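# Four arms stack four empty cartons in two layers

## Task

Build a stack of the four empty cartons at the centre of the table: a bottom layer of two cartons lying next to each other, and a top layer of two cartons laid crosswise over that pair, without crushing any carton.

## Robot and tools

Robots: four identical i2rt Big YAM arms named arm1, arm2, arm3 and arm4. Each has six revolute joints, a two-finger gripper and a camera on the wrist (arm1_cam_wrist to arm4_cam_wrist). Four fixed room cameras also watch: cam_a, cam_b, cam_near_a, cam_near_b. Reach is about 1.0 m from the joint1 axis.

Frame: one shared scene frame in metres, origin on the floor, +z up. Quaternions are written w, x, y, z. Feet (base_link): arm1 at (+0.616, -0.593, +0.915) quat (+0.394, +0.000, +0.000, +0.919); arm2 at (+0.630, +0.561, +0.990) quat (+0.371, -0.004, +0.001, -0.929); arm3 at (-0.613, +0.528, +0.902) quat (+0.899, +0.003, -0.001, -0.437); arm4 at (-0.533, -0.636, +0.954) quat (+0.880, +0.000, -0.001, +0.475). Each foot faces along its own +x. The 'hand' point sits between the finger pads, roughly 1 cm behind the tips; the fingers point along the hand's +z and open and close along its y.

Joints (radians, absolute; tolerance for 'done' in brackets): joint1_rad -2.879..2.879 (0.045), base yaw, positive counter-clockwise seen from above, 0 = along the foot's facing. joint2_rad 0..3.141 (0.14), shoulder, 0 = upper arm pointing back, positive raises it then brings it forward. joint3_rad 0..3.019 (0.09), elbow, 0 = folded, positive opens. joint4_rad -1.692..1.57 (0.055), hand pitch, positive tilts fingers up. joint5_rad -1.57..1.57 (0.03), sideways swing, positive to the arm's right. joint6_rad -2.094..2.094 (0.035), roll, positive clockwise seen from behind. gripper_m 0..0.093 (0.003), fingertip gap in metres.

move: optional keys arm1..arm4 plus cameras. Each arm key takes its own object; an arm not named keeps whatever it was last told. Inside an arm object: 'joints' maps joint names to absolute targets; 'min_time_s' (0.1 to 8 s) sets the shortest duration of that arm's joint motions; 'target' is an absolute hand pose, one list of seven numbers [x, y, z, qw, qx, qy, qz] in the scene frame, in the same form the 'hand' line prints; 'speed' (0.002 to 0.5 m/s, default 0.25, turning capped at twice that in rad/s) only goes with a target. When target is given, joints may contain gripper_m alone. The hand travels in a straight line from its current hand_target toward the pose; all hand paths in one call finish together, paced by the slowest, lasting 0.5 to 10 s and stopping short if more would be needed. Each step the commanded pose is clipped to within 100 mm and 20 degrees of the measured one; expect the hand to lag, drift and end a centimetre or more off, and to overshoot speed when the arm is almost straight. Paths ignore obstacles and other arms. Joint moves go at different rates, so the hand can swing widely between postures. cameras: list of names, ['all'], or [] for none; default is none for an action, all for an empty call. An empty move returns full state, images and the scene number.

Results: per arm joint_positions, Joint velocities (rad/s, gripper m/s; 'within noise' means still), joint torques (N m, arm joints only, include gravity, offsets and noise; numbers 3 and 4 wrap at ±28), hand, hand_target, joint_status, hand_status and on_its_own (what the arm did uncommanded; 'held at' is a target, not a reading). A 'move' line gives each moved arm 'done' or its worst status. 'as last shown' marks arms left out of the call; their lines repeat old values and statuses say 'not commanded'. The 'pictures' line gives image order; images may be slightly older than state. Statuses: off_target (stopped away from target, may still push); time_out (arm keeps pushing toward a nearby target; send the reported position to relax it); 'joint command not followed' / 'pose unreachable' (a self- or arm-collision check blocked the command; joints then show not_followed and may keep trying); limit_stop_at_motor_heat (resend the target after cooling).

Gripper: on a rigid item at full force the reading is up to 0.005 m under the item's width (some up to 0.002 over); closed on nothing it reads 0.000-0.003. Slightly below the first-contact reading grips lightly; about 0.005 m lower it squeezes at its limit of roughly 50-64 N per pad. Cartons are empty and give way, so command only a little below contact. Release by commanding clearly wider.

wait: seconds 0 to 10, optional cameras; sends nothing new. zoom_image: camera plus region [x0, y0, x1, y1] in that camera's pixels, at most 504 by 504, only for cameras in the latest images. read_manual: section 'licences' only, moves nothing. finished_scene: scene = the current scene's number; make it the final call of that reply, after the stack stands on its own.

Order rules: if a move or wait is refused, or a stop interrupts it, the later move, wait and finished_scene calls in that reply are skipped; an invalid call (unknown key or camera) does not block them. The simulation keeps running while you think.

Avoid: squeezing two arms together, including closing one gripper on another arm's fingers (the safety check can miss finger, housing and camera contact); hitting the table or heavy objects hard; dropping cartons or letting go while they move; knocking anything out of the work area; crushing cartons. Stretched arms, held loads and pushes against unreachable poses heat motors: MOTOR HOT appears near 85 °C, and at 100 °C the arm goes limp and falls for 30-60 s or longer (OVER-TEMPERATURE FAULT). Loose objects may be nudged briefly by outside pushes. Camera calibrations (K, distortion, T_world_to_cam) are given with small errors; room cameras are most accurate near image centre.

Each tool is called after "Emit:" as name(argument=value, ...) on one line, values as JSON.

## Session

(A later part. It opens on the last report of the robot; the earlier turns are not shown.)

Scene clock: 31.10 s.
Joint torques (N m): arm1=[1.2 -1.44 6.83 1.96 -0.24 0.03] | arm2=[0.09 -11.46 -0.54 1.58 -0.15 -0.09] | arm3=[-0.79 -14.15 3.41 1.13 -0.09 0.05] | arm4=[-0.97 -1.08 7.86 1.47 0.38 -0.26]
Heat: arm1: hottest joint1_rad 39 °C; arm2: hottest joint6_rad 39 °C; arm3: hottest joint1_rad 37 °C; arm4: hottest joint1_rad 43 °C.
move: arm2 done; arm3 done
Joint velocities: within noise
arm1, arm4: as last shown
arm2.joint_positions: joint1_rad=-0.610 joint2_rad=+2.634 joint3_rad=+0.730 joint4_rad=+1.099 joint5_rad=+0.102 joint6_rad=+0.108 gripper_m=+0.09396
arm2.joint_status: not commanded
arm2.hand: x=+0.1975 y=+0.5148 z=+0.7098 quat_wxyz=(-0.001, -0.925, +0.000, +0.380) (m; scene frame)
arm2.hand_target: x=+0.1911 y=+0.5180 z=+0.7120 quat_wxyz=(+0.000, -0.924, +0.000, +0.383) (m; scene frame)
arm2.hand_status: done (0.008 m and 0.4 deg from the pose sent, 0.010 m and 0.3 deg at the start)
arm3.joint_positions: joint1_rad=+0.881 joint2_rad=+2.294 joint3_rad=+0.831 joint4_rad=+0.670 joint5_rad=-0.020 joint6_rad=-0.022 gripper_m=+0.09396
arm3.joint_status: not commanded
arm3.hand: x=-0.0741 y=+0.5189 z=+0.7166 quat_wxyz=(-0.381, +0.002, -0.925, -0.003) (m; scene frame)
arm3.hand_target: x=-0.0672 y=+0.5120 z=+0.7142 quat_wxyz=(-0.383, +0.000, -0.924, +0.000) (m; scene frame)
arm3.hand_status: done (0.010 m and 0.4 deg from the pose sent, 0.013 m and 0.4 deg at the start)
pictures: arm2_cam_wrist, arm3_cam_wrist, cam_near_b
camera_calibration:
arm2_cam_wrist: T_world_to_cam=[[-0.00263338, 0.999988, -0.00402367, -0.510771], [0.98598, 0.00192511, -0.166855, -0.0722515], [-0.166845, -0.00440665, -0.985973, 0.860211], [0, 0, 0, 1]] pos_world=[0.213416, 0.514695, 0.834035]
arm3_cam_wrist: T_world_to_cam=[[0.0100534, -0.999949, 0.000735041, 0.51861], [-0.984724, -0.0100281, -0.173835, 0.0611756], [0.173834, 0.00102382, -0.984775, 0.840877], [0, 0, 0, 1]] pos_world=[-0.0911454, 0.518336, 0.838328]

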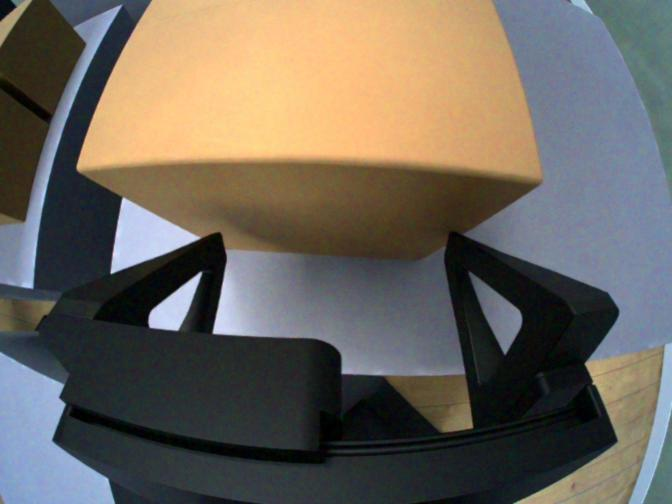

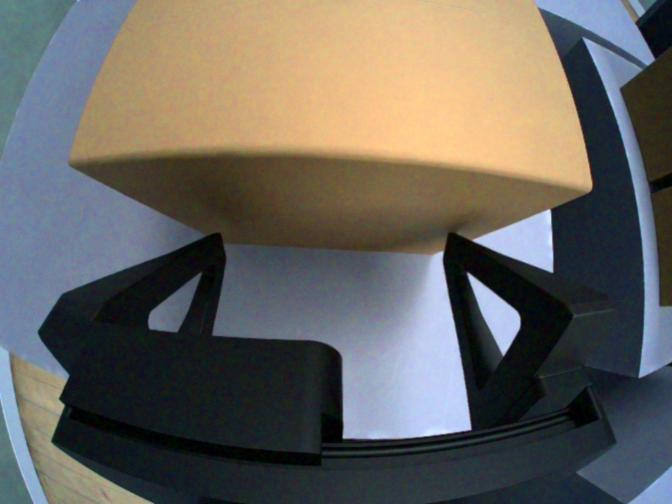

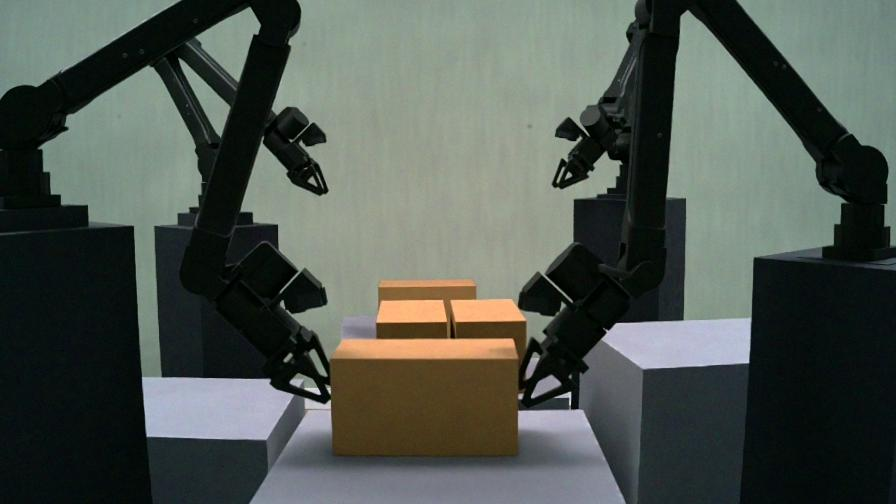

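Emit:
move(arm2={"target":[0.184,0.520,0.712,0,0.9239,0,-0.3827],"speed":0.03}, arm3={"target":[-0.060,0.512,0.714,0.3827,0,0.9239,0],"speed":0.03})

Emit:
move(arm2={"target":[0.179,0.520,0.712,0,0.9239,0,-0.3827],"speed":0.03}, arm3={"target":[-0.055,0.512,0.714,0.3827,0,0.9239,0],"speed":0.03}, cameras=["arm2_cam_wrist","cam_near_b"])

Emit:
zoom_image(camera="cam_near_b", region=[220, 320, 620, 480])

Scene clock: 33.17 s.
Joint torques (N m): arm1=[1.2 -1.38 6.83 1.99 -0.24 0.03] | arm2=[-0.03 -11.87 -0.13 1.57 -0.12 -0.09] | arm3=[-0.56 -14.51 3.79 1.21 -0.07 0.06] | arm4=[-1.08 -0.91 7.84 1.52 0.4 -0.26]
Heat: arm1: hottest joint1_rad 39 °C; arm2: hottest joint6_rad 39 °C; arm3: hottest joint1_rad 37 °C; arm4: hottest joint1_rad 43 °C.
move: arm2 off_target; arm3 off_target
Joint velocities: within noise
arm1, arm4: as last shown
arm2.joint_positions: joint1_rad=-0.621 joint2_rad=+2.634 joint3_rad=+0.740 joint4_rad=+1.078 joint5_rad=+0.097 joint6_rad=+0.103 gripper_m=+0.09396
arm2.joint_status: not commanded
arm2.hand: x=+0.1951 y=+0.5182 z=+0.7066 quat_wxyz=(+0.000, -0.927, +0.002, +0.375) (m; scene frame)
arm2.hand_target: x=+0.1841 y=+0.5201 z=+0.7121 quat_wxyz=(+0.000, -0.924, +0.000, +0.383) (m; scene frame)
arm2.hand_status: off_target (0.013 m and 1.0 deg from the pose sent, 0.015 m and 0.4 deg at the start)
arm3.joint_positions: joint1_rad=+0.879 joint2_rad=+2.298 joint3_rad=+0.846 joint4_rad=+0.652 joint5_rad=-0.020 joint6_rad=-0.022 gripper_m=+0.09396
arm3.joint_status: not commanded
arm3.hand: x=-0.0704 y=+0.5178 z=+0.7144 quat_wxyz=(-0.377, +0.001, -0.926, -0.002) (m; scene frame)
arm3.hand_target: x=-0.0603 y=+0.5119 z=+0.7142 quat_wxyz=(-0.383, +0.000, -0.924, +0.000) (m; scene frame)
arm3.hand_status: off_target (0.012 m and 0.7 deg from the pose sent, 0.016 m and 0.4 deg at the start)
pictures: none

Scene clock: 34.13 s.
Joint torques (N m): arm1=[1.26 -1.44 6.83 1.98 -0.25 0.03] | arm2=[0.21 -11.87 0.02 1.72 -0.14 -0.15] | arm3=[-0.56 -14.56 4.3 1.26 -0.06 0.05] | arm4=[-0.97 -1.14 7.82 1.46 0.38 -0.25]
Heat: arm1: hottest joint1_rad 39 °C; arm2: hottest joint6_rad 39 °C; arm3: hottest joint1_rad 37 °C; arm4: hottest joint1_rad 43 °C.
move: arm2 off_target; arm3 off_target
Joint velocities: within noise
arm1, arm4: as last shown
arm2.joint_positions: joint1_rad=-0.623 joint2_rad=+2.634 joint3_rad=+0.746 joint4_rad=+1.061 joint5_rad=+0.097 joint6_rad=+0.103 gripper_m=+0.09396
arm2.joint_status: not commanded
arm2.hand: x=+0.1948 y=+0.5189 z=+0.7040 quat_wxyz=(+0.001, -0.929, +0.002, +0.370) (m; scene frame)
arm2.hand_target: x=+0.1793 y=+0.5201 z=+0.7122 quat_wxyz=(+0.000, -0.924, +0.000, +0.383) (m; scene frame)
arm2.hand_status: off_target (0.018 m and 1.6 deg from the pose sent, 0.017 m and 1.0 deg at the start)
arm3.joint_positions: joint1_rad=+0.879 joint2_rad=+2.301 joint3_rad=+0.853 joint4_rad=+0.638 joint5_rad=-0.020 joint6_rad=-0.022 gripper_m=+0.09396
arm3.joint_status: not commanded
arm3.hand: x=-0.0699 y=+0.5178 z=+0.7122 quat_wxyz=(-0.373, +0.001, -0.928, -0.002) (m; scene frame)
arm3.hand_target: x=-0.0555 y=+0.5119 z=+0.7144 quat_wxyz=(-0.383, +0.000, -0.924, +0.000) (m; scene frame)
arm3.hand_status: off_target (0.016 m and 1.2 deg from the pose sent, 0.016 m and 0.7 deg at the start)
pictures: arm2_cam_wrist, cam_near_b
camera_calibration:
arm2_cam_wrist: T_world_to_cam=[[0.00223365, 0.999996, -0.0014783, -0.517732], [0.989429, -0.00242439, -0.144996, -0.084412], [-0.144999, -0.00113881, -0.989431, 0.850633], [0, 0, 0, 1]] pos_world=[0.208017, 0.518494, 0.828638]

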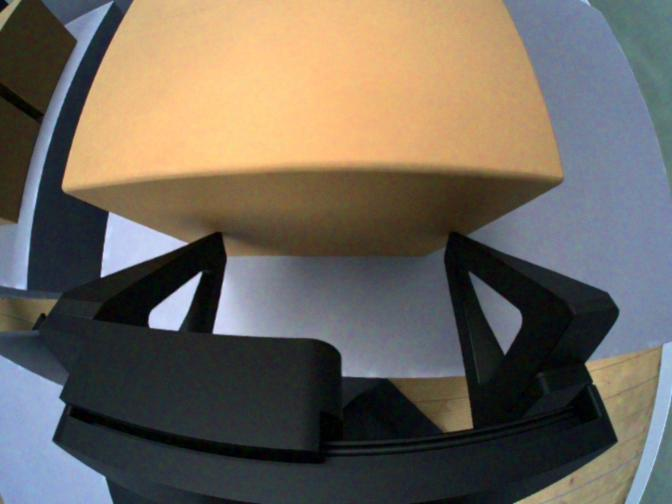

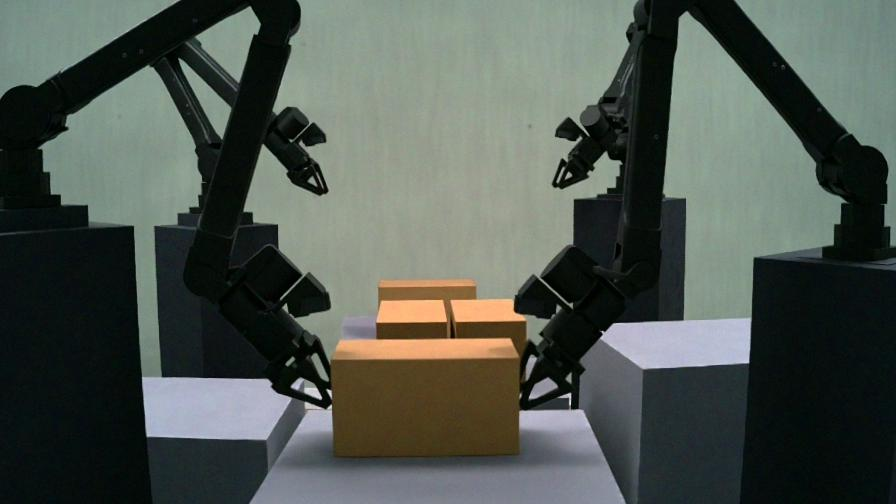

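Scaled by 1.260 from the camera's 896x504 image, which has a finer 1280x720 frame.

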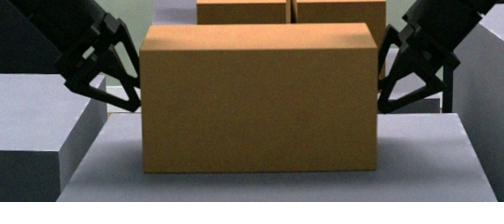

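Emit:
move(arm2={"target":[0.175,0.520,0.760,0,0.9239,0,-0.3827],"speed":0.05}, arm3={"target":[-0.051,0.512,0.760,0.3827,0,0.9239,0],"speed":0.05}, cameras=["arm2_cam_wrist","arm3_cam_wrist","cam_near_b"])

Emit:
zoom_image(camera="cam_near_b", region=[220, 320, 620, 480])

Scene clock: 36.57 s.
Joint torques (N m): arm1=[1.2 -1.44 6.82 1.96 -0.25 0.04] | arm2=[-0.15 -13.22 -0.35 1.88 -0.08 -0.09] | arm3=[-0.56 -17.32 3.66 1.47 -0.03 0.14] | arm4=[-0.97 -1.2 7.83 1.51 0.38 -0.25]
Heat: arm1: hottest joint1_rad 39 °C; arm2: hottest joint6_rad 39 °C; arm3: hottest joint1_rad 37 °C; arm4: hottest joint1_rad 43 °C.
move: arm2 off_target; arm3 off_target
Joint velocities: within noise
arm1.joint_positions: joint1_rad=+0.348 joint2_rad=+0.965 joint3_rad=+0.298 joint4_rad=-0.179 joint5_rad=-0.306 joint6_rad=-0.320 gripper_m=+0.09396
arm1.joint_status: not commanded
arm1.hand: x=+0.3053 y=-0.4960 z=+0.9792 quat_wxyz=(-0.001, +0.926, -0.012, -0.378) (m; scene frame)
arm1.hand_target: x=+0.3002 y=-0.5000 z=+0.9802 quat_wxyz=(+0.000, +0.924, +0.000, -0.383) (m; scene frame)
arm1.hand_status: not commanded
arm2.joint_positions: joint1_rad=-0.623 joint2_rad=+2.493 joint3_rad=+0.679 joint4_rad=+0.978 joint5_rad=+0.093 joint6_rad=+0.099 gripper_m=+0.09396
arm2.joint_status: not commanded
arm2.hand: x=+0.1914 y=+0.5179 z=+0.7443 quat_wxyz=(+0.000, -0.931, +0.000, +0.365) (m; scene frame)
arm2.hand_target: x=+0.1754 y=+0.5202 z=+0.7598 quat_wxyz=(+0.000, -0.924, +0.000, +0.383) (m; scene frame)
arm2.hand_status: off_target (0.023 m and 2.2 deg from the pose sent, 0.059 m and 1.6 deg at the start)
arm3.joint_positions: joint1_rad=+0.879 joint2_rad=+2.210 joint3_rad=+0.838 joint4_rad=+0.532 joint5_rad=-0.020 joint6_rad=-0.029 gripper_m=+0.09396
arm3.joint_status: not commanded
arm3.hand: x=-0.0696 y=+0.5177 z=+0.7380 quat_wxyz=(-0.359, +0.004, -0.933, -0.002) (m; scene frame)
arm3.hand_target: x=-0.0515 y=+0.5119 z=+0.7600 quat_wxyz=(-0.383, +0.000, -0.924, +0.000) (m; scene frame)
arm3.hand_status: off_target (0.029 m and 3.0 deg from the pose sent, 0.052 m and 1.2 deg at the start)
arm4.joint_positions: joint1_rad=-0.076 joint2_rad=+0.964 joint3_rad=+0.194 joint4_rad=-0.243 joint5_rad=+0.589 joint6_rad=+0.735 gripper_m=+0.09396
arm4.joint_status: not commanded
arm4.hand: x=-0.3020 y=-0.4962 z=+0.9830 quat_wxyz=(-0.384, +0.003, -0.923, -0.005) (m; scene frame)
arm4.hand_target: x=-0.3003 y=-0.5001 z=+0.9801 quat_wxyz=(-0.383, +0.000, -0.924, +0.000) (m; scene frame)
arm4.hand_status: not commanded
pictures: arm2_cam_wrist, arm3_cam_wrist, cam_near_b
camera_calibration:
arm2_cam_wrist: T_world_to_cam=[[-0.00246886, 0.999997, -0.000485816, -0.51647], [0.990907, 0.00238107, -0.134526, -0.0856971], [-0.134524, -0.000813524, -0.99091, 0.888899], [0, 0, 0, 1]] pos_world=[0.203221, 0.517396, 0.86904]
arm3_cam_wrist: T_world_to_cam=[[0.0131602, -0.999908, 0.00340086, 0.515612], [-0.991857, -0.013485, -0.126643, 0.035828], [0.126677, -0.00170652, -0.991943, 0.864577], [0, 0, 0, 1]] pos_world=[-0.0807714, 0.517523, 0.860395]

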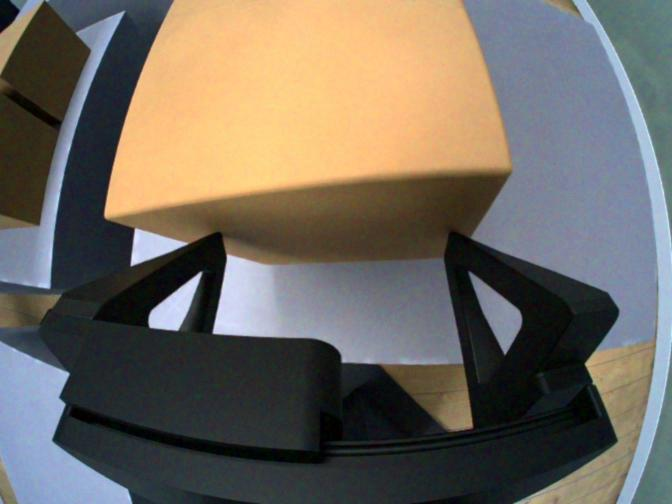

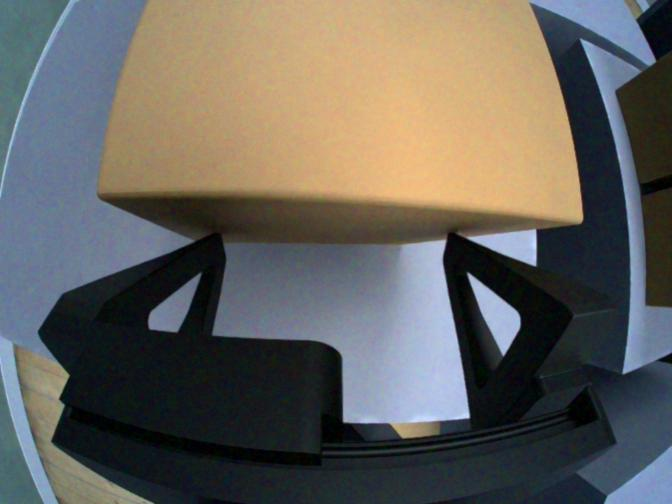

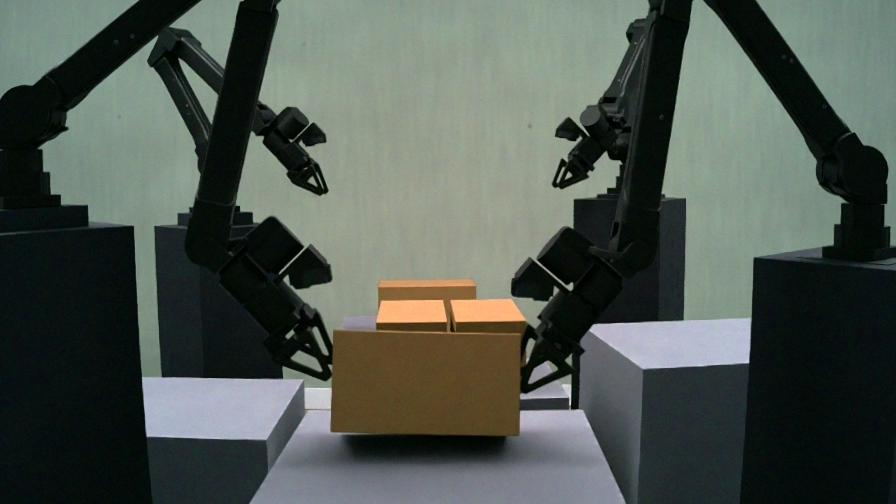

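Scaled by 1.260 from the camera's 896x504 image, which has a finer 1280x720 frame.

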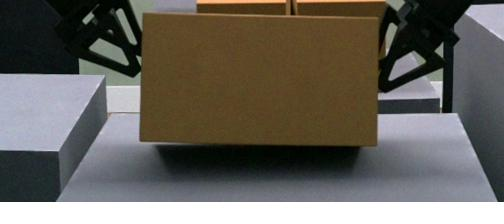

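Emit:
move(arm2={"target":[0.168,0.517,0.765,0,0.9239,0,-0.3827],"speed":0.05}, arm3={"target":[-0.044,0.510,0.772,0.3827,0,0.9239,0],"speed":0.05}, cameras=["arm2_cam_wrist","arm3_cam_wrist","cam_near_b"])

Emit:
zoom_image(camera="cam_near_b", region=[220, 320, 620, 480])

Scene clock: 39.83 s.
Joint torques (N m): arm1=[1.2 -1.44 6.82 1.98 -0.25 0.03] | arm2=[0.91 -12.75 0.7 2 0.17 -0.09] | arm3=[-0.73 -17.55 4.57 1.74 -0.09 0.11] | arm4=[-1.08 -1.2 7.82 1.47 0.39 -0.26]
Heat: arm1: hottest joint1_rad 39 °C; arm2: hottest joint6_rad 39 °C; arm3: hottest joint1_rad 37 °C; arm4: hottest joint1_rad 43 °C.
move: arm2 off_target; arm3 off_target
Joint velocities: within noise
arm1, arm4: as last shown
arm2.joint_positions: joint1_rad=-0.623 joint2_rad=+2.476 joint3_rad=+0.679 joint4_rad=+0.944 joint5_rad=+0.093 joint6_rad=+0.099 gripper_m=+0.09396
arm2.joint_status: not commanded
arm2.hand: x=+0.1908 y=+0.5178 z=+0.7463 quat_wxyz=(+0.001, -0.934, -0.001, +0.357) (m; scene frame)
arm2.hand_target: x=+0.1686 y=+0.5172 z=+0.7650 quat_wxyz=(+0.000, -0.924, +0.000, +0.383) (m; scene frame)
arm2.hand_status: off_target (0.030 m and 3.1 deg from the pose sent, 0.031 m and 2.2 deg at the start)
arm3.joint_positions: joint1_rad=+0.879 joint2_rad=+2.183 joint3_rad=+0.838 joint4_rad=+0.487 joint5_rad=-0.021 joint6_rad=-0.029 gripper_m=+0.09396
arm3.joint_status: not commanded
arm3.hand: x=-0.0699 y=+0.5176 z=+0.7450 quat_wxyz=(-0.351, +0.004, -0.936, -0.002) (m; scene frame)
arm3.hand_target: x=-0.0450 y=+0.5100 z=+0.7723 quat_wxyz=(-0.383, +0.000, -0.924, +0.000) (m; scene frame)
arm3.hand_status: off_target (0.038 m and 4.0 deg from the pose sent, 0.043 m and 3.0 deg at the start)
pictures: arm2_cam_wrist, arm3_cam_wrist, cam_near_b
camera_calibration:
arm2_cam_wrist: T_world_to_cam=[[-0.00244222, 0.999996, 0.0015854, -0.517985], [0.992873, 0.00261372, -0.119152, -0.096846], [-0.119156, 0.0012831, -0.992875, 0.888189], [0, 0, 0, 1]] pos_world=[0.200723, 0.517096, 0.871142]
arm3_cam_wrist: T_world_to_cam=[[0.0141929, -0.999896, 0.00235977, 0.516344], [-0.993862, -0.0143661, -0.109691, 0.0240716], [0.109714, -0.000788446, -0.993963, 0.87146], [0, 0, 0, 1]] pos_world=[-0.0790157, 0.517324, 0.867621]

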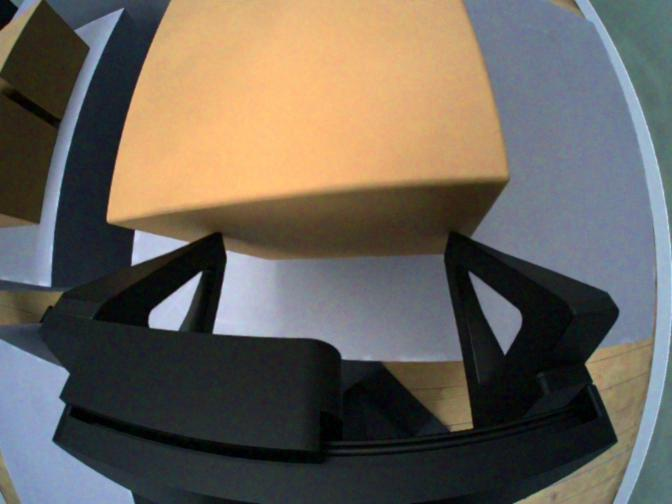

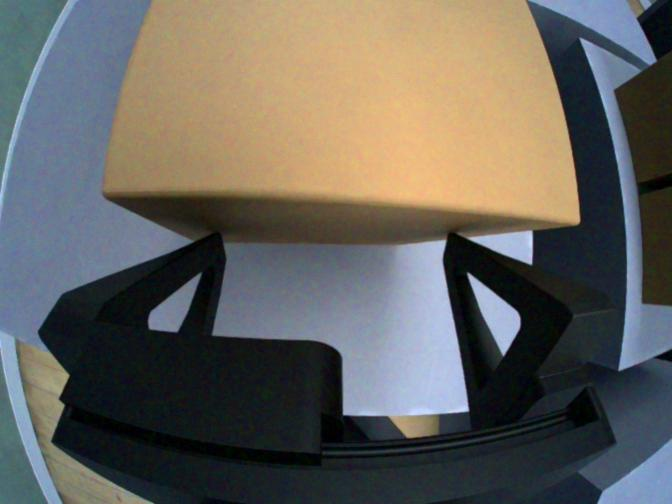

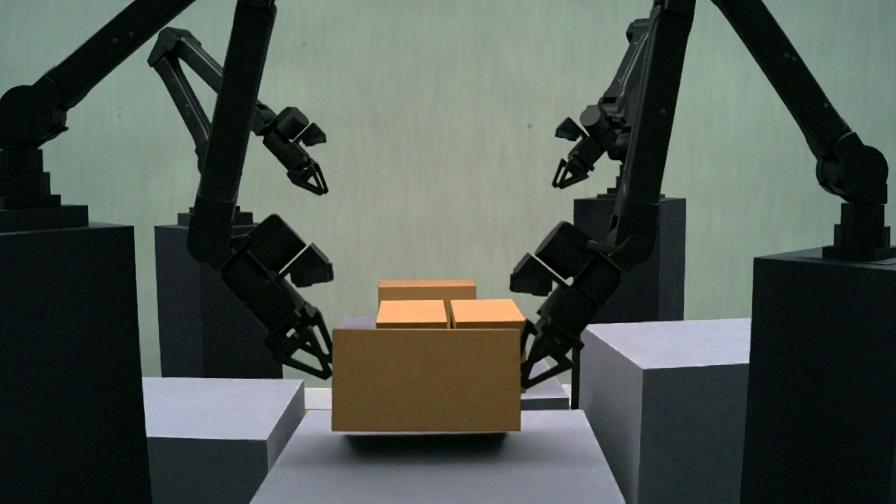

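Scaled by 1.260 from the camera's 896x504 image, which has a finer 1280x720 frame.

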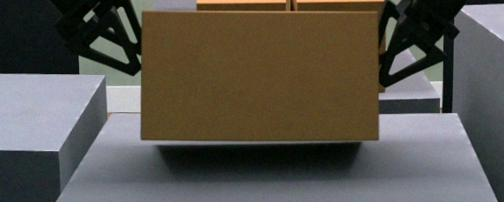

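Emit:
move(arm2={"target":[0.168,0.517,0.728,0,0.9239,0,-0.3827],"speed":0.05}, arm3={"target":[-0.044,0.510,0.736,0.3827,0,0.9239,0],"speed":0.05}, cameras=["arm2_cam_wrist","arm3_cam_wrist","cam_near_b"])

Emit:
move(arm2={"target":[0.185,0.517,0.712,0,0.9239,0,-0.3827],"speed":0.03}, arm3={"target":[-0.061,0.510,0.718,0.3827,0,0.9239,0],"speed":0.03}, cameras=["arm2_cam_wrist","arm3_cam_wrist","cam_near_b"])

Emit:
move(arm2={"target":[0.215,0.517,0.720,0,0.9239,0,-0.3827],"speed":0.05}, arm3={"target":[-0.091,0.510,0.728,0.3827,0,0.9239,0],"speed":0.05}, cameras=["arm2_cam_wrist","arm3_cam_wrist","cam_near_b"])

Scene clock: 43.27 s.
Joint torques (N m): arm1=[1.2 -1.44 6.83 1.99 -0.24 0.03] | arm2=[0.32 -10.81 1.55 3.36 0.1 -0.1] | arm3=[-0.79 -14.86 5.37 2.44 -0.05 0.11] | arm4=[-1.03 -1.32 7.82 1.5 0.39 -0.26]
Heat: arm1: hottest joint1_rad 39 °C; arm2: hottest joint6_rad 38 °C; arm3: hottest joint1_rad 37 °C; arm4: hottest joint1_rad 43 °C.
move: arm2 off_target; arm3 off_target
Joint velocities: within noise
arm1, arm4: as last shown
arm2.joint_positions: joint1_rad=-0.623 joint2_rad=+2.551 joint3_rad=+0.729 joint4_rad=+0.966 joint5_rad=+0.093 joint6_rad=+0.099 gripper_m=+0.09396
arm2.joint_status: not commanded
arm2.hand: x=+0.1885 y=+0.5175 z=+0.7217 quat_wxyz=(+0.002, -0.935, -0.001, +0.355) (m; scene frame)
arm2.hand_target: x=+0.1684 y=+0.5172 z=+0.7287 quat_wxyz=(+0.000, -0.924, +0.000, +0.383) (m; scene frame)
arm2.hand_status: off_target (0.021 m and 3.4 deg from the pose sent, 0.029 m and 3.1 deg at the start)
arm3.joint_positions: joint1_rad=+0.878 joint2_rad=+2.244 joint3_rad=+0.848 joint4_rad=+0.540 joint5_rad=-0.022 joint6_rad=-0.029 gripper_m=+0.09396
arm3.joint_status: not commanded
arm3.hand: x=-0.0728 y=+0.5176 z=+0.7241 quat_wxyz=(-0.352, +0.004, -0.936, -0.003) (m; scene frame)
arm3.hand_target: x=-0.0455 y=+0.5098 z=+0.7371 quat_wxyz=(-0.382, +0.000, -0.924, +0.000) (m; scene frame)
arm3.hand_status: off_target (0.032 m and 3.9 deg from the pose sent, 0.028 m and 4.0 deg at the start)
pictures: arm2_cam_wrist, arm3_cam_wrist, cam_near_b
camera_calibration:
arm2_cam_wrist: T_world_to_cam=[[-0.00248871, 0.999995, 0.0021821, -0.518048], [0.993366, 0.00272307, -0.11496, -0.100688], [-0.114966, 0.00188153, -0.993368, 0.86281], [0, 0, 0, 1]] pos_world=[0.197924, 0.516696, 0.846643]
arm3_cam_wrist: T_world_to_cam=[[0.0141622, -0.999898, 0.00157538, 0.517002], [-0.993695, -0.0142495, -0.111205, 0.0199355], [0.111216, 0.0000094587, -0.993796, 0.850593], [0, 0, 0, 1]] pos_world=[-0.0821118, 0.517226, 0.846718]

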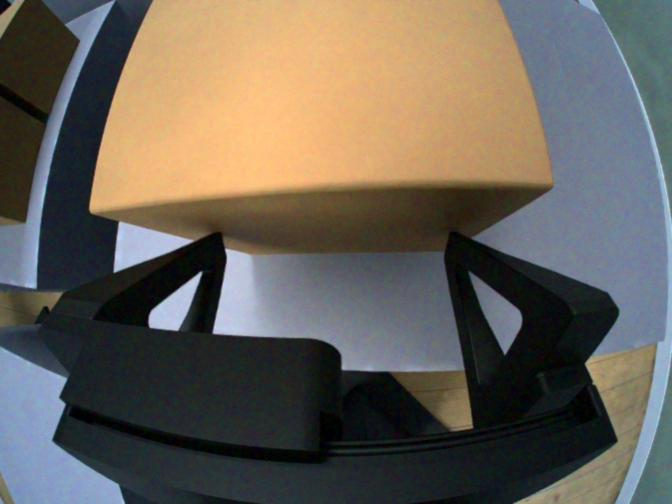

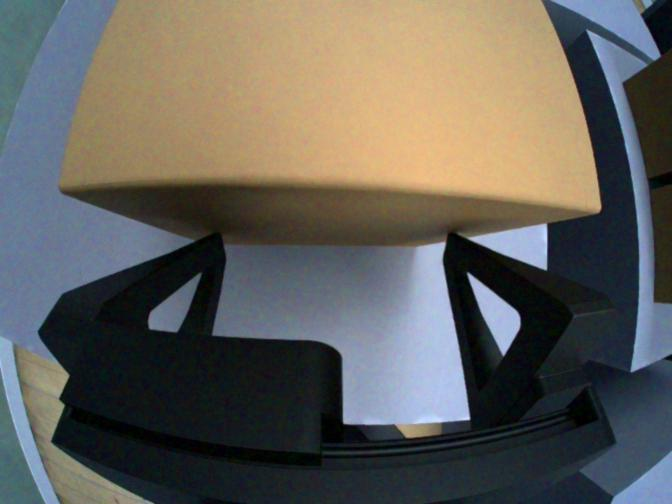

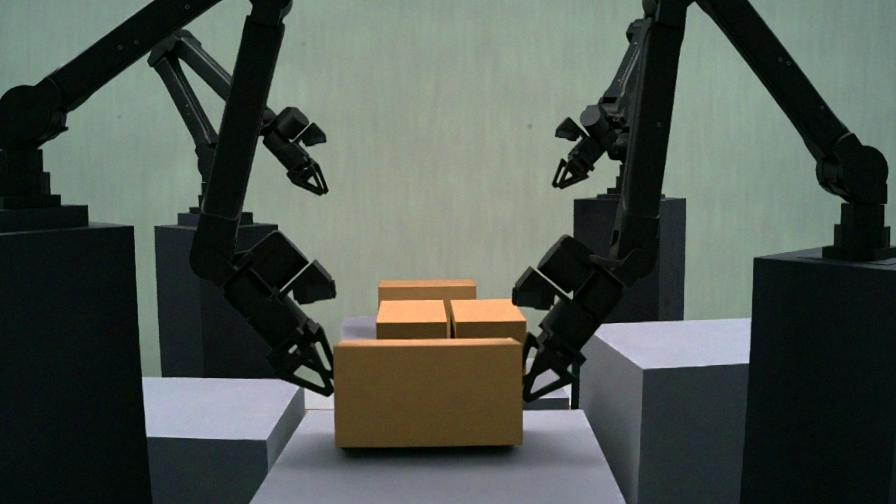

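Scene clock: 44.63 s.
Joint torques (N m): arm1=[1.2 -1.44 6.82 1.96 -0.24 0.04] | arm2=[1.49 -10.81 -0.01 2.92 0.19 -0.04] | arm3=[-0.79 -14.56 3.26 2.28 -0.09 0.1] | arm4=[-0.97 -1.03 7.87 1.47 0.38 -0.26]
Heat: arm1: hottest joint1_rad 39 °C; arm2: hottest joint6_rad 38 °C; arm3: hottest joint1_rad 37 °C; arm4: hottest joint1_rad 43 °C.
move: arm2 done; arm3 off_target
Joint velocities: within noise
arm1, arm4: as last shown
arm2.joint_positions: joint1_rad=-0.623 joint2_rad=+2.610 joint3_rad=+0.739 joint4_rad=+1.043 joint5_rad=+0.095 joint6_rad=+0.099 gripper_m=+0.09396
arm2.joint_status: not commanded
arm2.hand: x=+0.1926 y=+0.5184 z=+0.7103 quat_wxyz=(+0.001, -0.930, +0.000, +0.368) (m; scene frame)
arm2.hand_target: x=+0.1851 y=+0.5171 z=+0.7122 quat_wxyz=(+0.000, -0.924, +0.000, +0.383) (m; scene frame)
arm2.hand_status: done (0.008 m and 1.8 deg from the pose sent, 0.010 m and 3.4 deg at the start)
arm3.joint_positions: joint1_rad=+0.877 joint2_rad=+2.288 joint3_rad=+0.848 joint4_rad=+0.619 joint5_rad=-0.023 joint6_rad=-0.029 gripper_m=+0.09396
arm3.joint_status: not commanded
arm3.hand: x=-0.0721 y=+0.5170 z=+0.7144 quat_wxyz=(-0.368, +0.004, -0.930, -0.002) (m; scene frame)
arm3.hand_target: x=-0.0613 y=+0.5099 z=+0.7183 quat_wxyz=(-0.383, +0.000, -0.924, +0.000) (m; scene frame)
arm3.hand_status: off_target (0.014 m and 1.9 deg from the pose sent, 0.015 m and 3.9 deg at the start)
pictures: arm2_cam_wrist, arm3_cam_wrist, cam_near_b
camera_calibration:
arm2_cam_wrist: T_world_to_cam=[[-0.00111972, 0.999999, -0.000135192, -0.517552], [0.989793, 0.00108902, -0.142508, -0.0849007], [-0.142508, -0.000293382, -0.989794, 0.855842], [0, 0, 0, 1]] pos_world=[0.205419, 0.517895, 0.834938]
arm3_cam_wrist: T_world_to_cam=[[0.0131063, -0.99991, 0.00274657, 0.515504], [-0.989253, -0.0133666, -0.145602, 0.0440117], [0.145626, -0.00080875, -0.989339, 0.840536], [0, 0, 0, 1]] pos_world=[-0.0856213, 0.516725, 0.836567]

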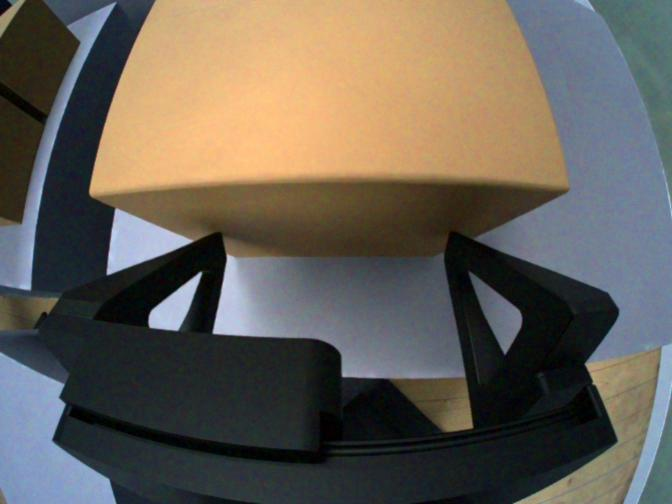

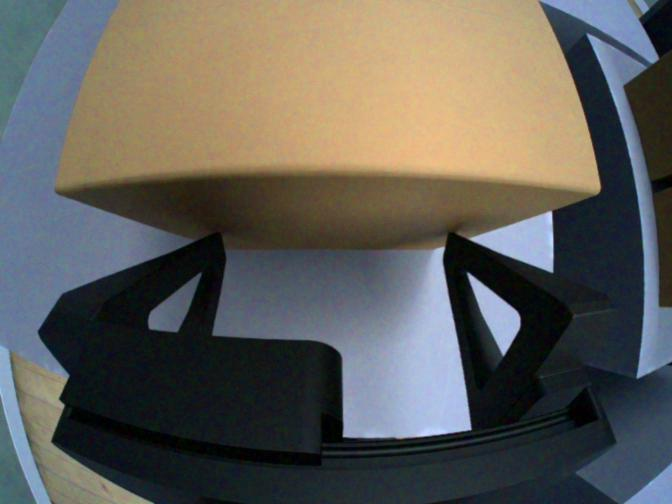

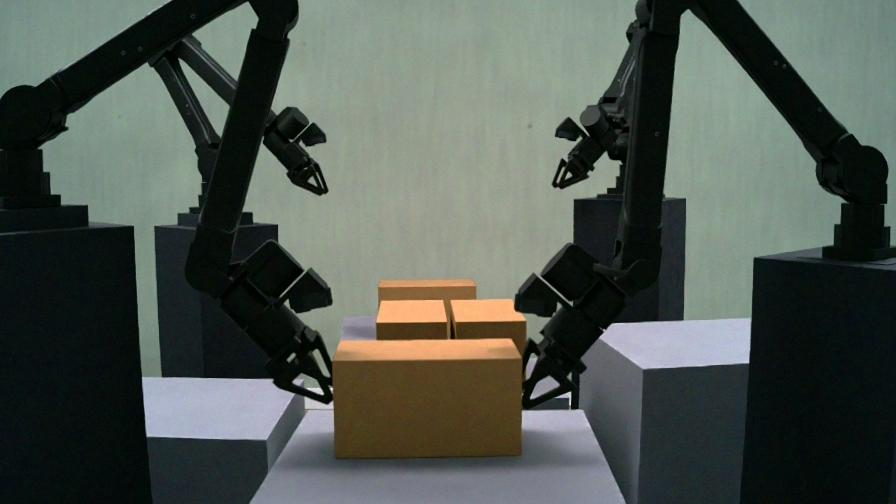

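Scene clock: 45.90 s.
Joint torques (N m): arm1=[1.2 -1.32 6.84 1.98 -0.24 0.03] | arm2=[2.14 -10.05 -2.85 2.86 0.31 0.06] | arm3=[-0.85 -15.74 1.48 2.02 -0.11 0.08] | arm4=[-0.97 -1.2 7.83 1.54 0.4 -0.26]
Heat: arm1: hottest joint1_rad 39 °C; arm2: hottest joint6_rad 38 °C; arm3: hottest joint1_rad 37 °C; arm4: hottest joint1_rad 43 °C.
move: arm2 done; arm3 off_target
Joint velocities: within noise
arm1, arm4: as last shown
arm2.joint_positions: joint1_rad=-0.619 joint2_rad=+2.613 joint3_rad=+0.687 joint4_rad=+1.133 joint5_rad=+0.103 joint6_rad=+0.100 gripper_m=+0.09396
arm2.joint_status: not commanded
arm2.hand: x=+0.2053 y=+0.5198 z=+0.7223 quat_wxyz=(+0.001, -0.923, +0.001, +0.385) (m; scene frame)
arm2.hand_target: x=+0.2148 y=+0.5171 z=+0.7202 quat_wxyz=(+0.000, -0.924, +0.000, +0.383) (m; scene frame)
arm2.hand_status: done (0.010 m and 0.4 deg from the pose sent, 0.024 m and 1.8 deg at the start)
arm3.joint_positions: joint1_rad=+0.875 joint2_rad=+2.273 joint3_rad=+0.775 joint4_rad=+0.679 joint5_rad=-0.024 joint6_rad=-0.029 gripper_m=+0.09396
arm3.joint_status: not commanded
arm3.hand: x=-0.0977 y=+0.5170 z=+0.7167 quat_wxyz=(-0.368, +0.003, -0.930, -0.002) (m; scene frame)
arm3.hand_target: x=-0.0912 y=+0.5100 z=+0.7278 quat_wxyz=(-0.383, +0.000, -0.924, +0.000) (m; scene frame)
arm3.hand_status: off_target (0.015 m and 1.8 deg from the pose sent, 0.024 m and 1.9 deg at the start)
pictures: arm2_cam_wrist, arm3_cam_wrist, cam_near_b
camera_calibration:
arm2_cam_wrist: T_world_to_cam=[[0.000717158, 1, 0.0000064964, -0.51936], [0.983901, -0.000704451, -0.178715, -0.0675086], [-0.178715, 0.000134559, -0.983901, 0.872437], [0, 0, 0, 1]] pos_world=[0.222712, 0.519195, 0.84633]
arm3_cam_wrist: T_world_to_cam=[[0.0122373, -0.999924, 0.00164377, 0.516575], [-0.989087, -0.012346, -0.146817, 0.0193362], [0.146826, 0.000170811, -0.989162, 0.846045], [0, 0, 0, 1]] pos_world=[-0.111418, 0.51663, 0.838866]

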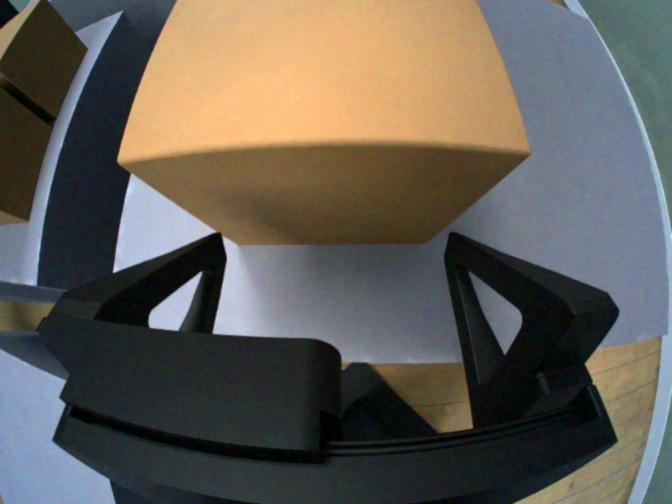

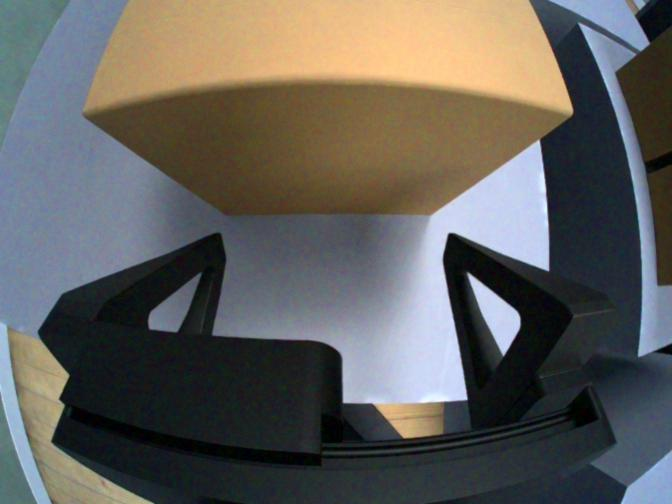

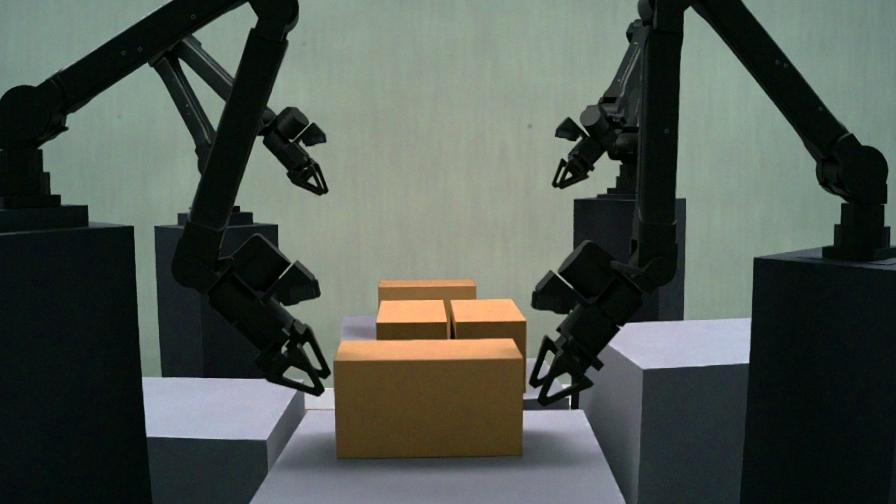

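Emit:
move(arm2={"target":[0.188,0.517,0.730,0,0.9239,0,-0.3827],"speed":0.05}, arm3={"target":[-0.066,0.511,0.730,0.3827,0,0.9239,0],"speed":0.05})

Emit:
move(arm2={"target":[0.168,0.517,0.730,0,0.9239,0,-0.3827],"speed":0.04}, arm3={"target":[-0.046,0.511,0.730,0.3827,0,0.9239,0],"speed":0.04}, cameras=["cam_near_b"])

Emit:
move(arm2={"target":[0.168,0.517,0.800,0,0.9239,0,-0.3827],"speed":0.07}, arm3={"target":[-0.046,0.511,0.803,0.3827,0,0.9239,0],"speed":0.07}, cameras=["arm2_cam_wrist","arm3_cam_wrist","cam_near_b"])

Scene clock: 50.23 s.
Joint torques (N m): arm1=[1.26 -1.44 6.82 1.98 -0.24 0.04] | arm2=[0.91 -12.28 -0.76 1.55 -0.06 -0.04] | arm3=[-0.44 -15.97 3.11 1.09 0.04 0.11] | arm4=[-1.08 -1.14 7.8 1.48 0.38 -0.26]
Heat: arm1: hottest joint1_rad 39 °C; arm2: hottest joint6_rad 38 °C; arm3: hottest joint1_rad 37 °C; arm4: hottest joint1_rad 43 °C.
move: arm2 off_target; arm3 off_target
Joint velocities: within noise
arm1, arm4: as last shown
arm2.joint_positions: joint1_rad=-0.619 joint2_rad=+2.585 joint3_rad=+0.704 joint4_rad=+1.069 joint5_rad=+0.103 joint6_rad=+0.101 gripper_m=+0.09396
arm2.joint_status: not commanded
arm2.hand: x=+0.1967 y=+0.5186 z=+0.7234 quat_wxyz=(+0.002, -0.926, +0.001, +0.376) (m; scene frame)
arm2.hand_target: x=+0.1881 y=+0.5170 z=+0.7300 quat_wxyz=(+0.000, -0.924, +0.000, +0.383) (m; scene frame)
arm2.hand_status: off_target (0.011 m and 0.8 deg from the pose sent, 0.019 m and 0.4 deg at the start)
arm3.joint_positions: joint1_rad=+0.875 joint2_rad=+2.273 joint3_rad=+0.822 joint4_rad=+0.638 joint5_rad=-0.024 joint6_rad=-0.029 gripper_m=+0.09396
arm3.joint_status: not commanded
arm3.hand: x=-0.0783 y=+0.5164 z=+0.7197 quat_wxyz=(-0.372, +0.003, -0.928, -0.002) (m; scene frame)
arm3.hand_target: x=-0.0662 y=+0.5109 z=+0.7301 quat_wxyz=(-0.383, +0.000, -0.924, +0.000) (m; scene frame)
arm3.hand_status: off_target (0.017 m and 1.4 deg from the pose sent, 0.035 m and 1.8 deg at the start)
pictures: none

Scene clock: 51.30 s.
Joint torques (N m): arm1=[1.26 -1.44 6.82 1.96 -0.24 0.03] | arm2=[0.44 -13.22 0.77 1.44 -0.13 -0.08] | arm3=[-0.26 -15.68 5.05 1.32 0.09 0.12] | arm4=[-1.03 -1.14 7.79 1.51 0.39 -0.26]
Heat: arm1: hottest joint1_rad 39 °C; arm2: hottest joint6_rad 38 °C; arm3: hottest joint1_rad 37 °C; arm4: hottest joint1_rad 43 °C.
move: arm2 off_target; arm3 off_target
Joint velocities: within noise
arm1, arm4: as last shown
arm2.joint_positions: joint1_rad=-0.619 joint2_rad=+2.580 joint3_rad=+0.734 joint4_rad=+1.004 joint5_rad=+0.098 joint6_rad=+0.100 gripper_m=+0.09396
arm2.joint_status: not commanded
arm2.hand: x=+0.1901 y=+0.5168 z=+0.7163 quat_wxyz=(+0.002, -0.932, -0.001, +0.363) (m; scene frame)
arm2.hand_target: x=+0.1685 y=+0.5172 z=+0.7303 quat_wxyz=(+0.000, -0.924, +0.000, +0.383) (m; scene frame)
arm2.hand_status: off_target (0.026 m and 2.5 deg from the pose sent, 0.030 m and 0.8 deg at the start)
arm3.joint_positions: joint1_rad=+0.875 joint2_rad=+2.273 joint3_rad=+0.851 joint4_rad=+0.584 joint5_rad=-0.024 joint6_rad=-0.029 gripper_m=+0.09396
arm3.joint_status: not commanded
arm3.hand: x=-0.0720 y=+0.5163 z=+0.7170 quat_wxyz=(-0.360, +0.003, -0.933, -0.003) (m; scene frame)
arm3.hand_target: x=-0.0470 y=+0.5109 z=+0.7309 quat_wxyz=(-0.383, +0.000, -0.924, +0.000) (m; scene frame)
arm3.hand_status: off_target (0.030 m and 2.9 deg from the pose sent, 0.034 m and 1.4 deg at the start)
pictures: cam_near_b

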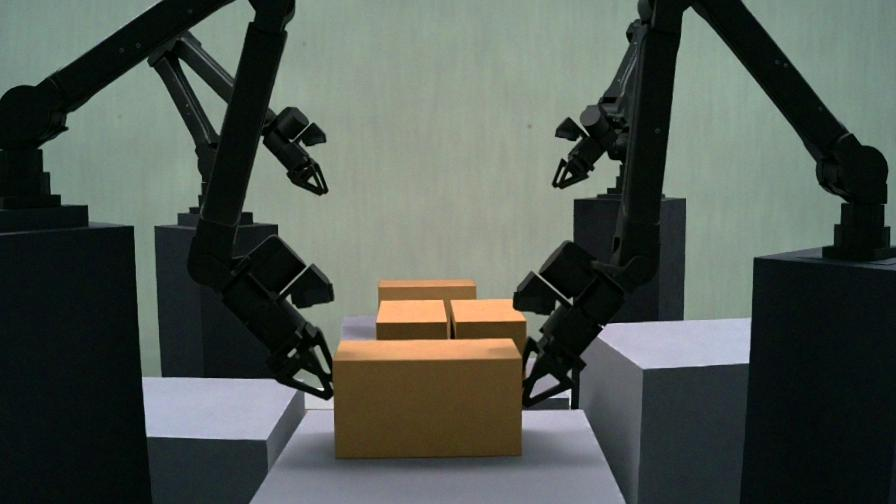

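Scene clock: 52.97 s.
Joint torques (N m): arm1=[1.2 -1.38 6.82 1.96 -0.24 0.04] | arm2=[-0.26 -12.98 1.2 1.8 -0.06 -0.05] | arm3=[-0.21 -17.26 5.07 1.55 0.11 0.13] | arm4=[-1.08 -1.32 7.84 1.5 0.38 -0.25]
Heat: arm1: hottest joint3_rad 39 °C; arm2: hottest joint6_rad 38 °C; arm3: hottest joint1_rad 37 °C; arm4: hottest joint1_rad 43 °C.
move: arm2 off_target; arm3 off_target
Joint velocities: within noise
arm1, arm4: as last shown
arm2.joint_positions: joint1_rad=-0.619 joint2_rad=+2.355 joint3_rad=+0.629 joint4_rad=+0.874 joint5_rad=+0.097 joint6_rad=+0.100 gripper_m=+0.09396
arm2.joint_status: not commanded
arm2.hand: x=+0.1890 y=+0.5165 z=+0.7810 quat_wxyz=(+0.003, -0.934, -0.002, +0.358) (m; scene frame)
arm2.hand_target: x=+0.1684 y=+0.5172 z=+0.8000 quat_wxyz=(+0.000, -0.924, +0.000, +0.383) (m; scene frame)
arm2.hand_status: off_target (0.028 m and 3.1 deg from the pose sent, 0.087 m and 2.5 deg at the start)
arm3.joint_positions: joint1_rad=+0.875 joint2_rad=+2.093 joint3_rad=+0.816 joint4_rad=+0.418 joint5_rad=-0.024 joint6_rad=-0.029 gripper_m=+0.09396
arm3.joint_status: not commanded
arm3.hand: x=-0.0709 y=+0.5160 z=+0.7749 quat_wxyz=(-0.350, +0.003, -0.937, -0.003) (m; scene frame)
arm3.hand_target: x=-0.0469 y=+0.5109 z=+0.8034 quat_wxyz=(-0.383, +0.000, -0.924, +0.000) (m; scene frame)
arm3.hand_status: off_target (0.038 m and 4.1 deg from the pose sent, 0.090 m and 2.9 deg at the start)
pictures: arm2_cam_wrist, arm3_cam_wrist, cam_near_b
camera_calibration:
arm2_cam_wrist: T_world_to_cam=[[-0.00332087, 0.999983, 0.00469637, -0.518981], [0.992774, 0.00386022, -0.119939, -0.0909294], [-0.119955, 0.00426413, -0.99277, 0.920968], [0, 0, 0, 1]] pos_world=[0.199024, 0.515397, 0.905841]
arm3_cam_wrist: T_world_to_cam=[[0.0123976, -0.999923, -0.0000327745, 0.516411], [-0.994082, -0.0123217, -0.107927, 0.0239699], [0.107919, 0.00137062, -0.994159, 0.900178], [0, 0, 0, 1]] pos_world=[-0.0797203, 0.515433, 0.897523]

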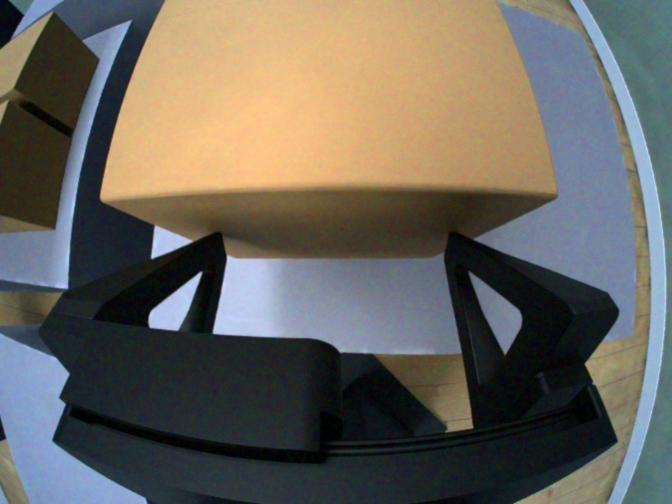

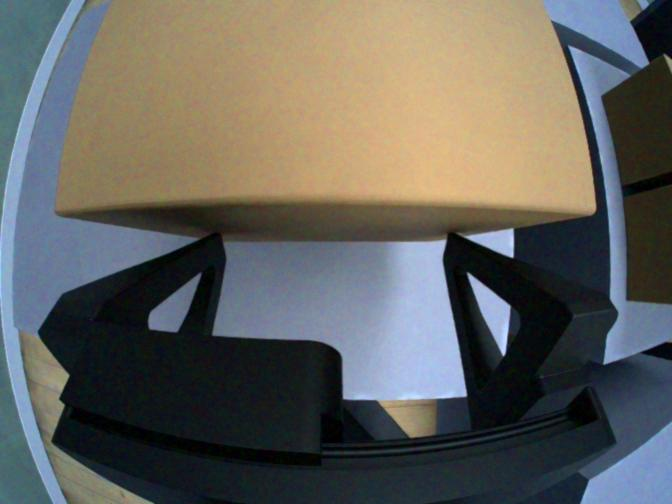

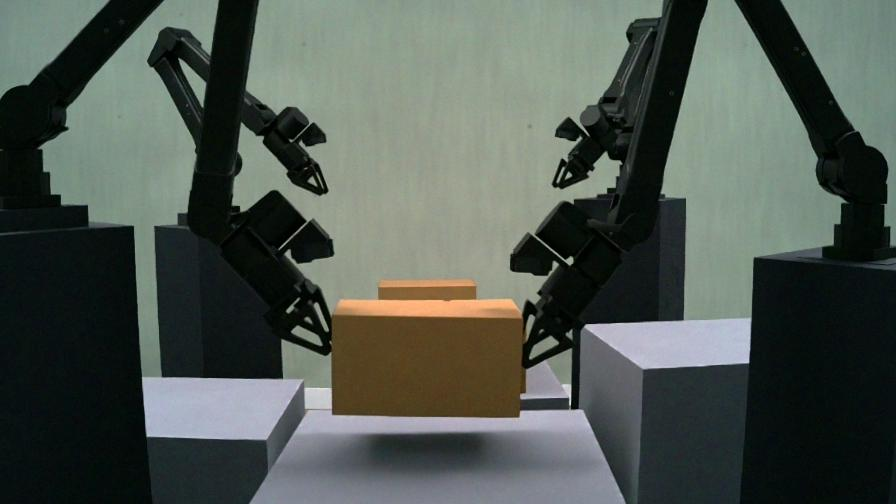

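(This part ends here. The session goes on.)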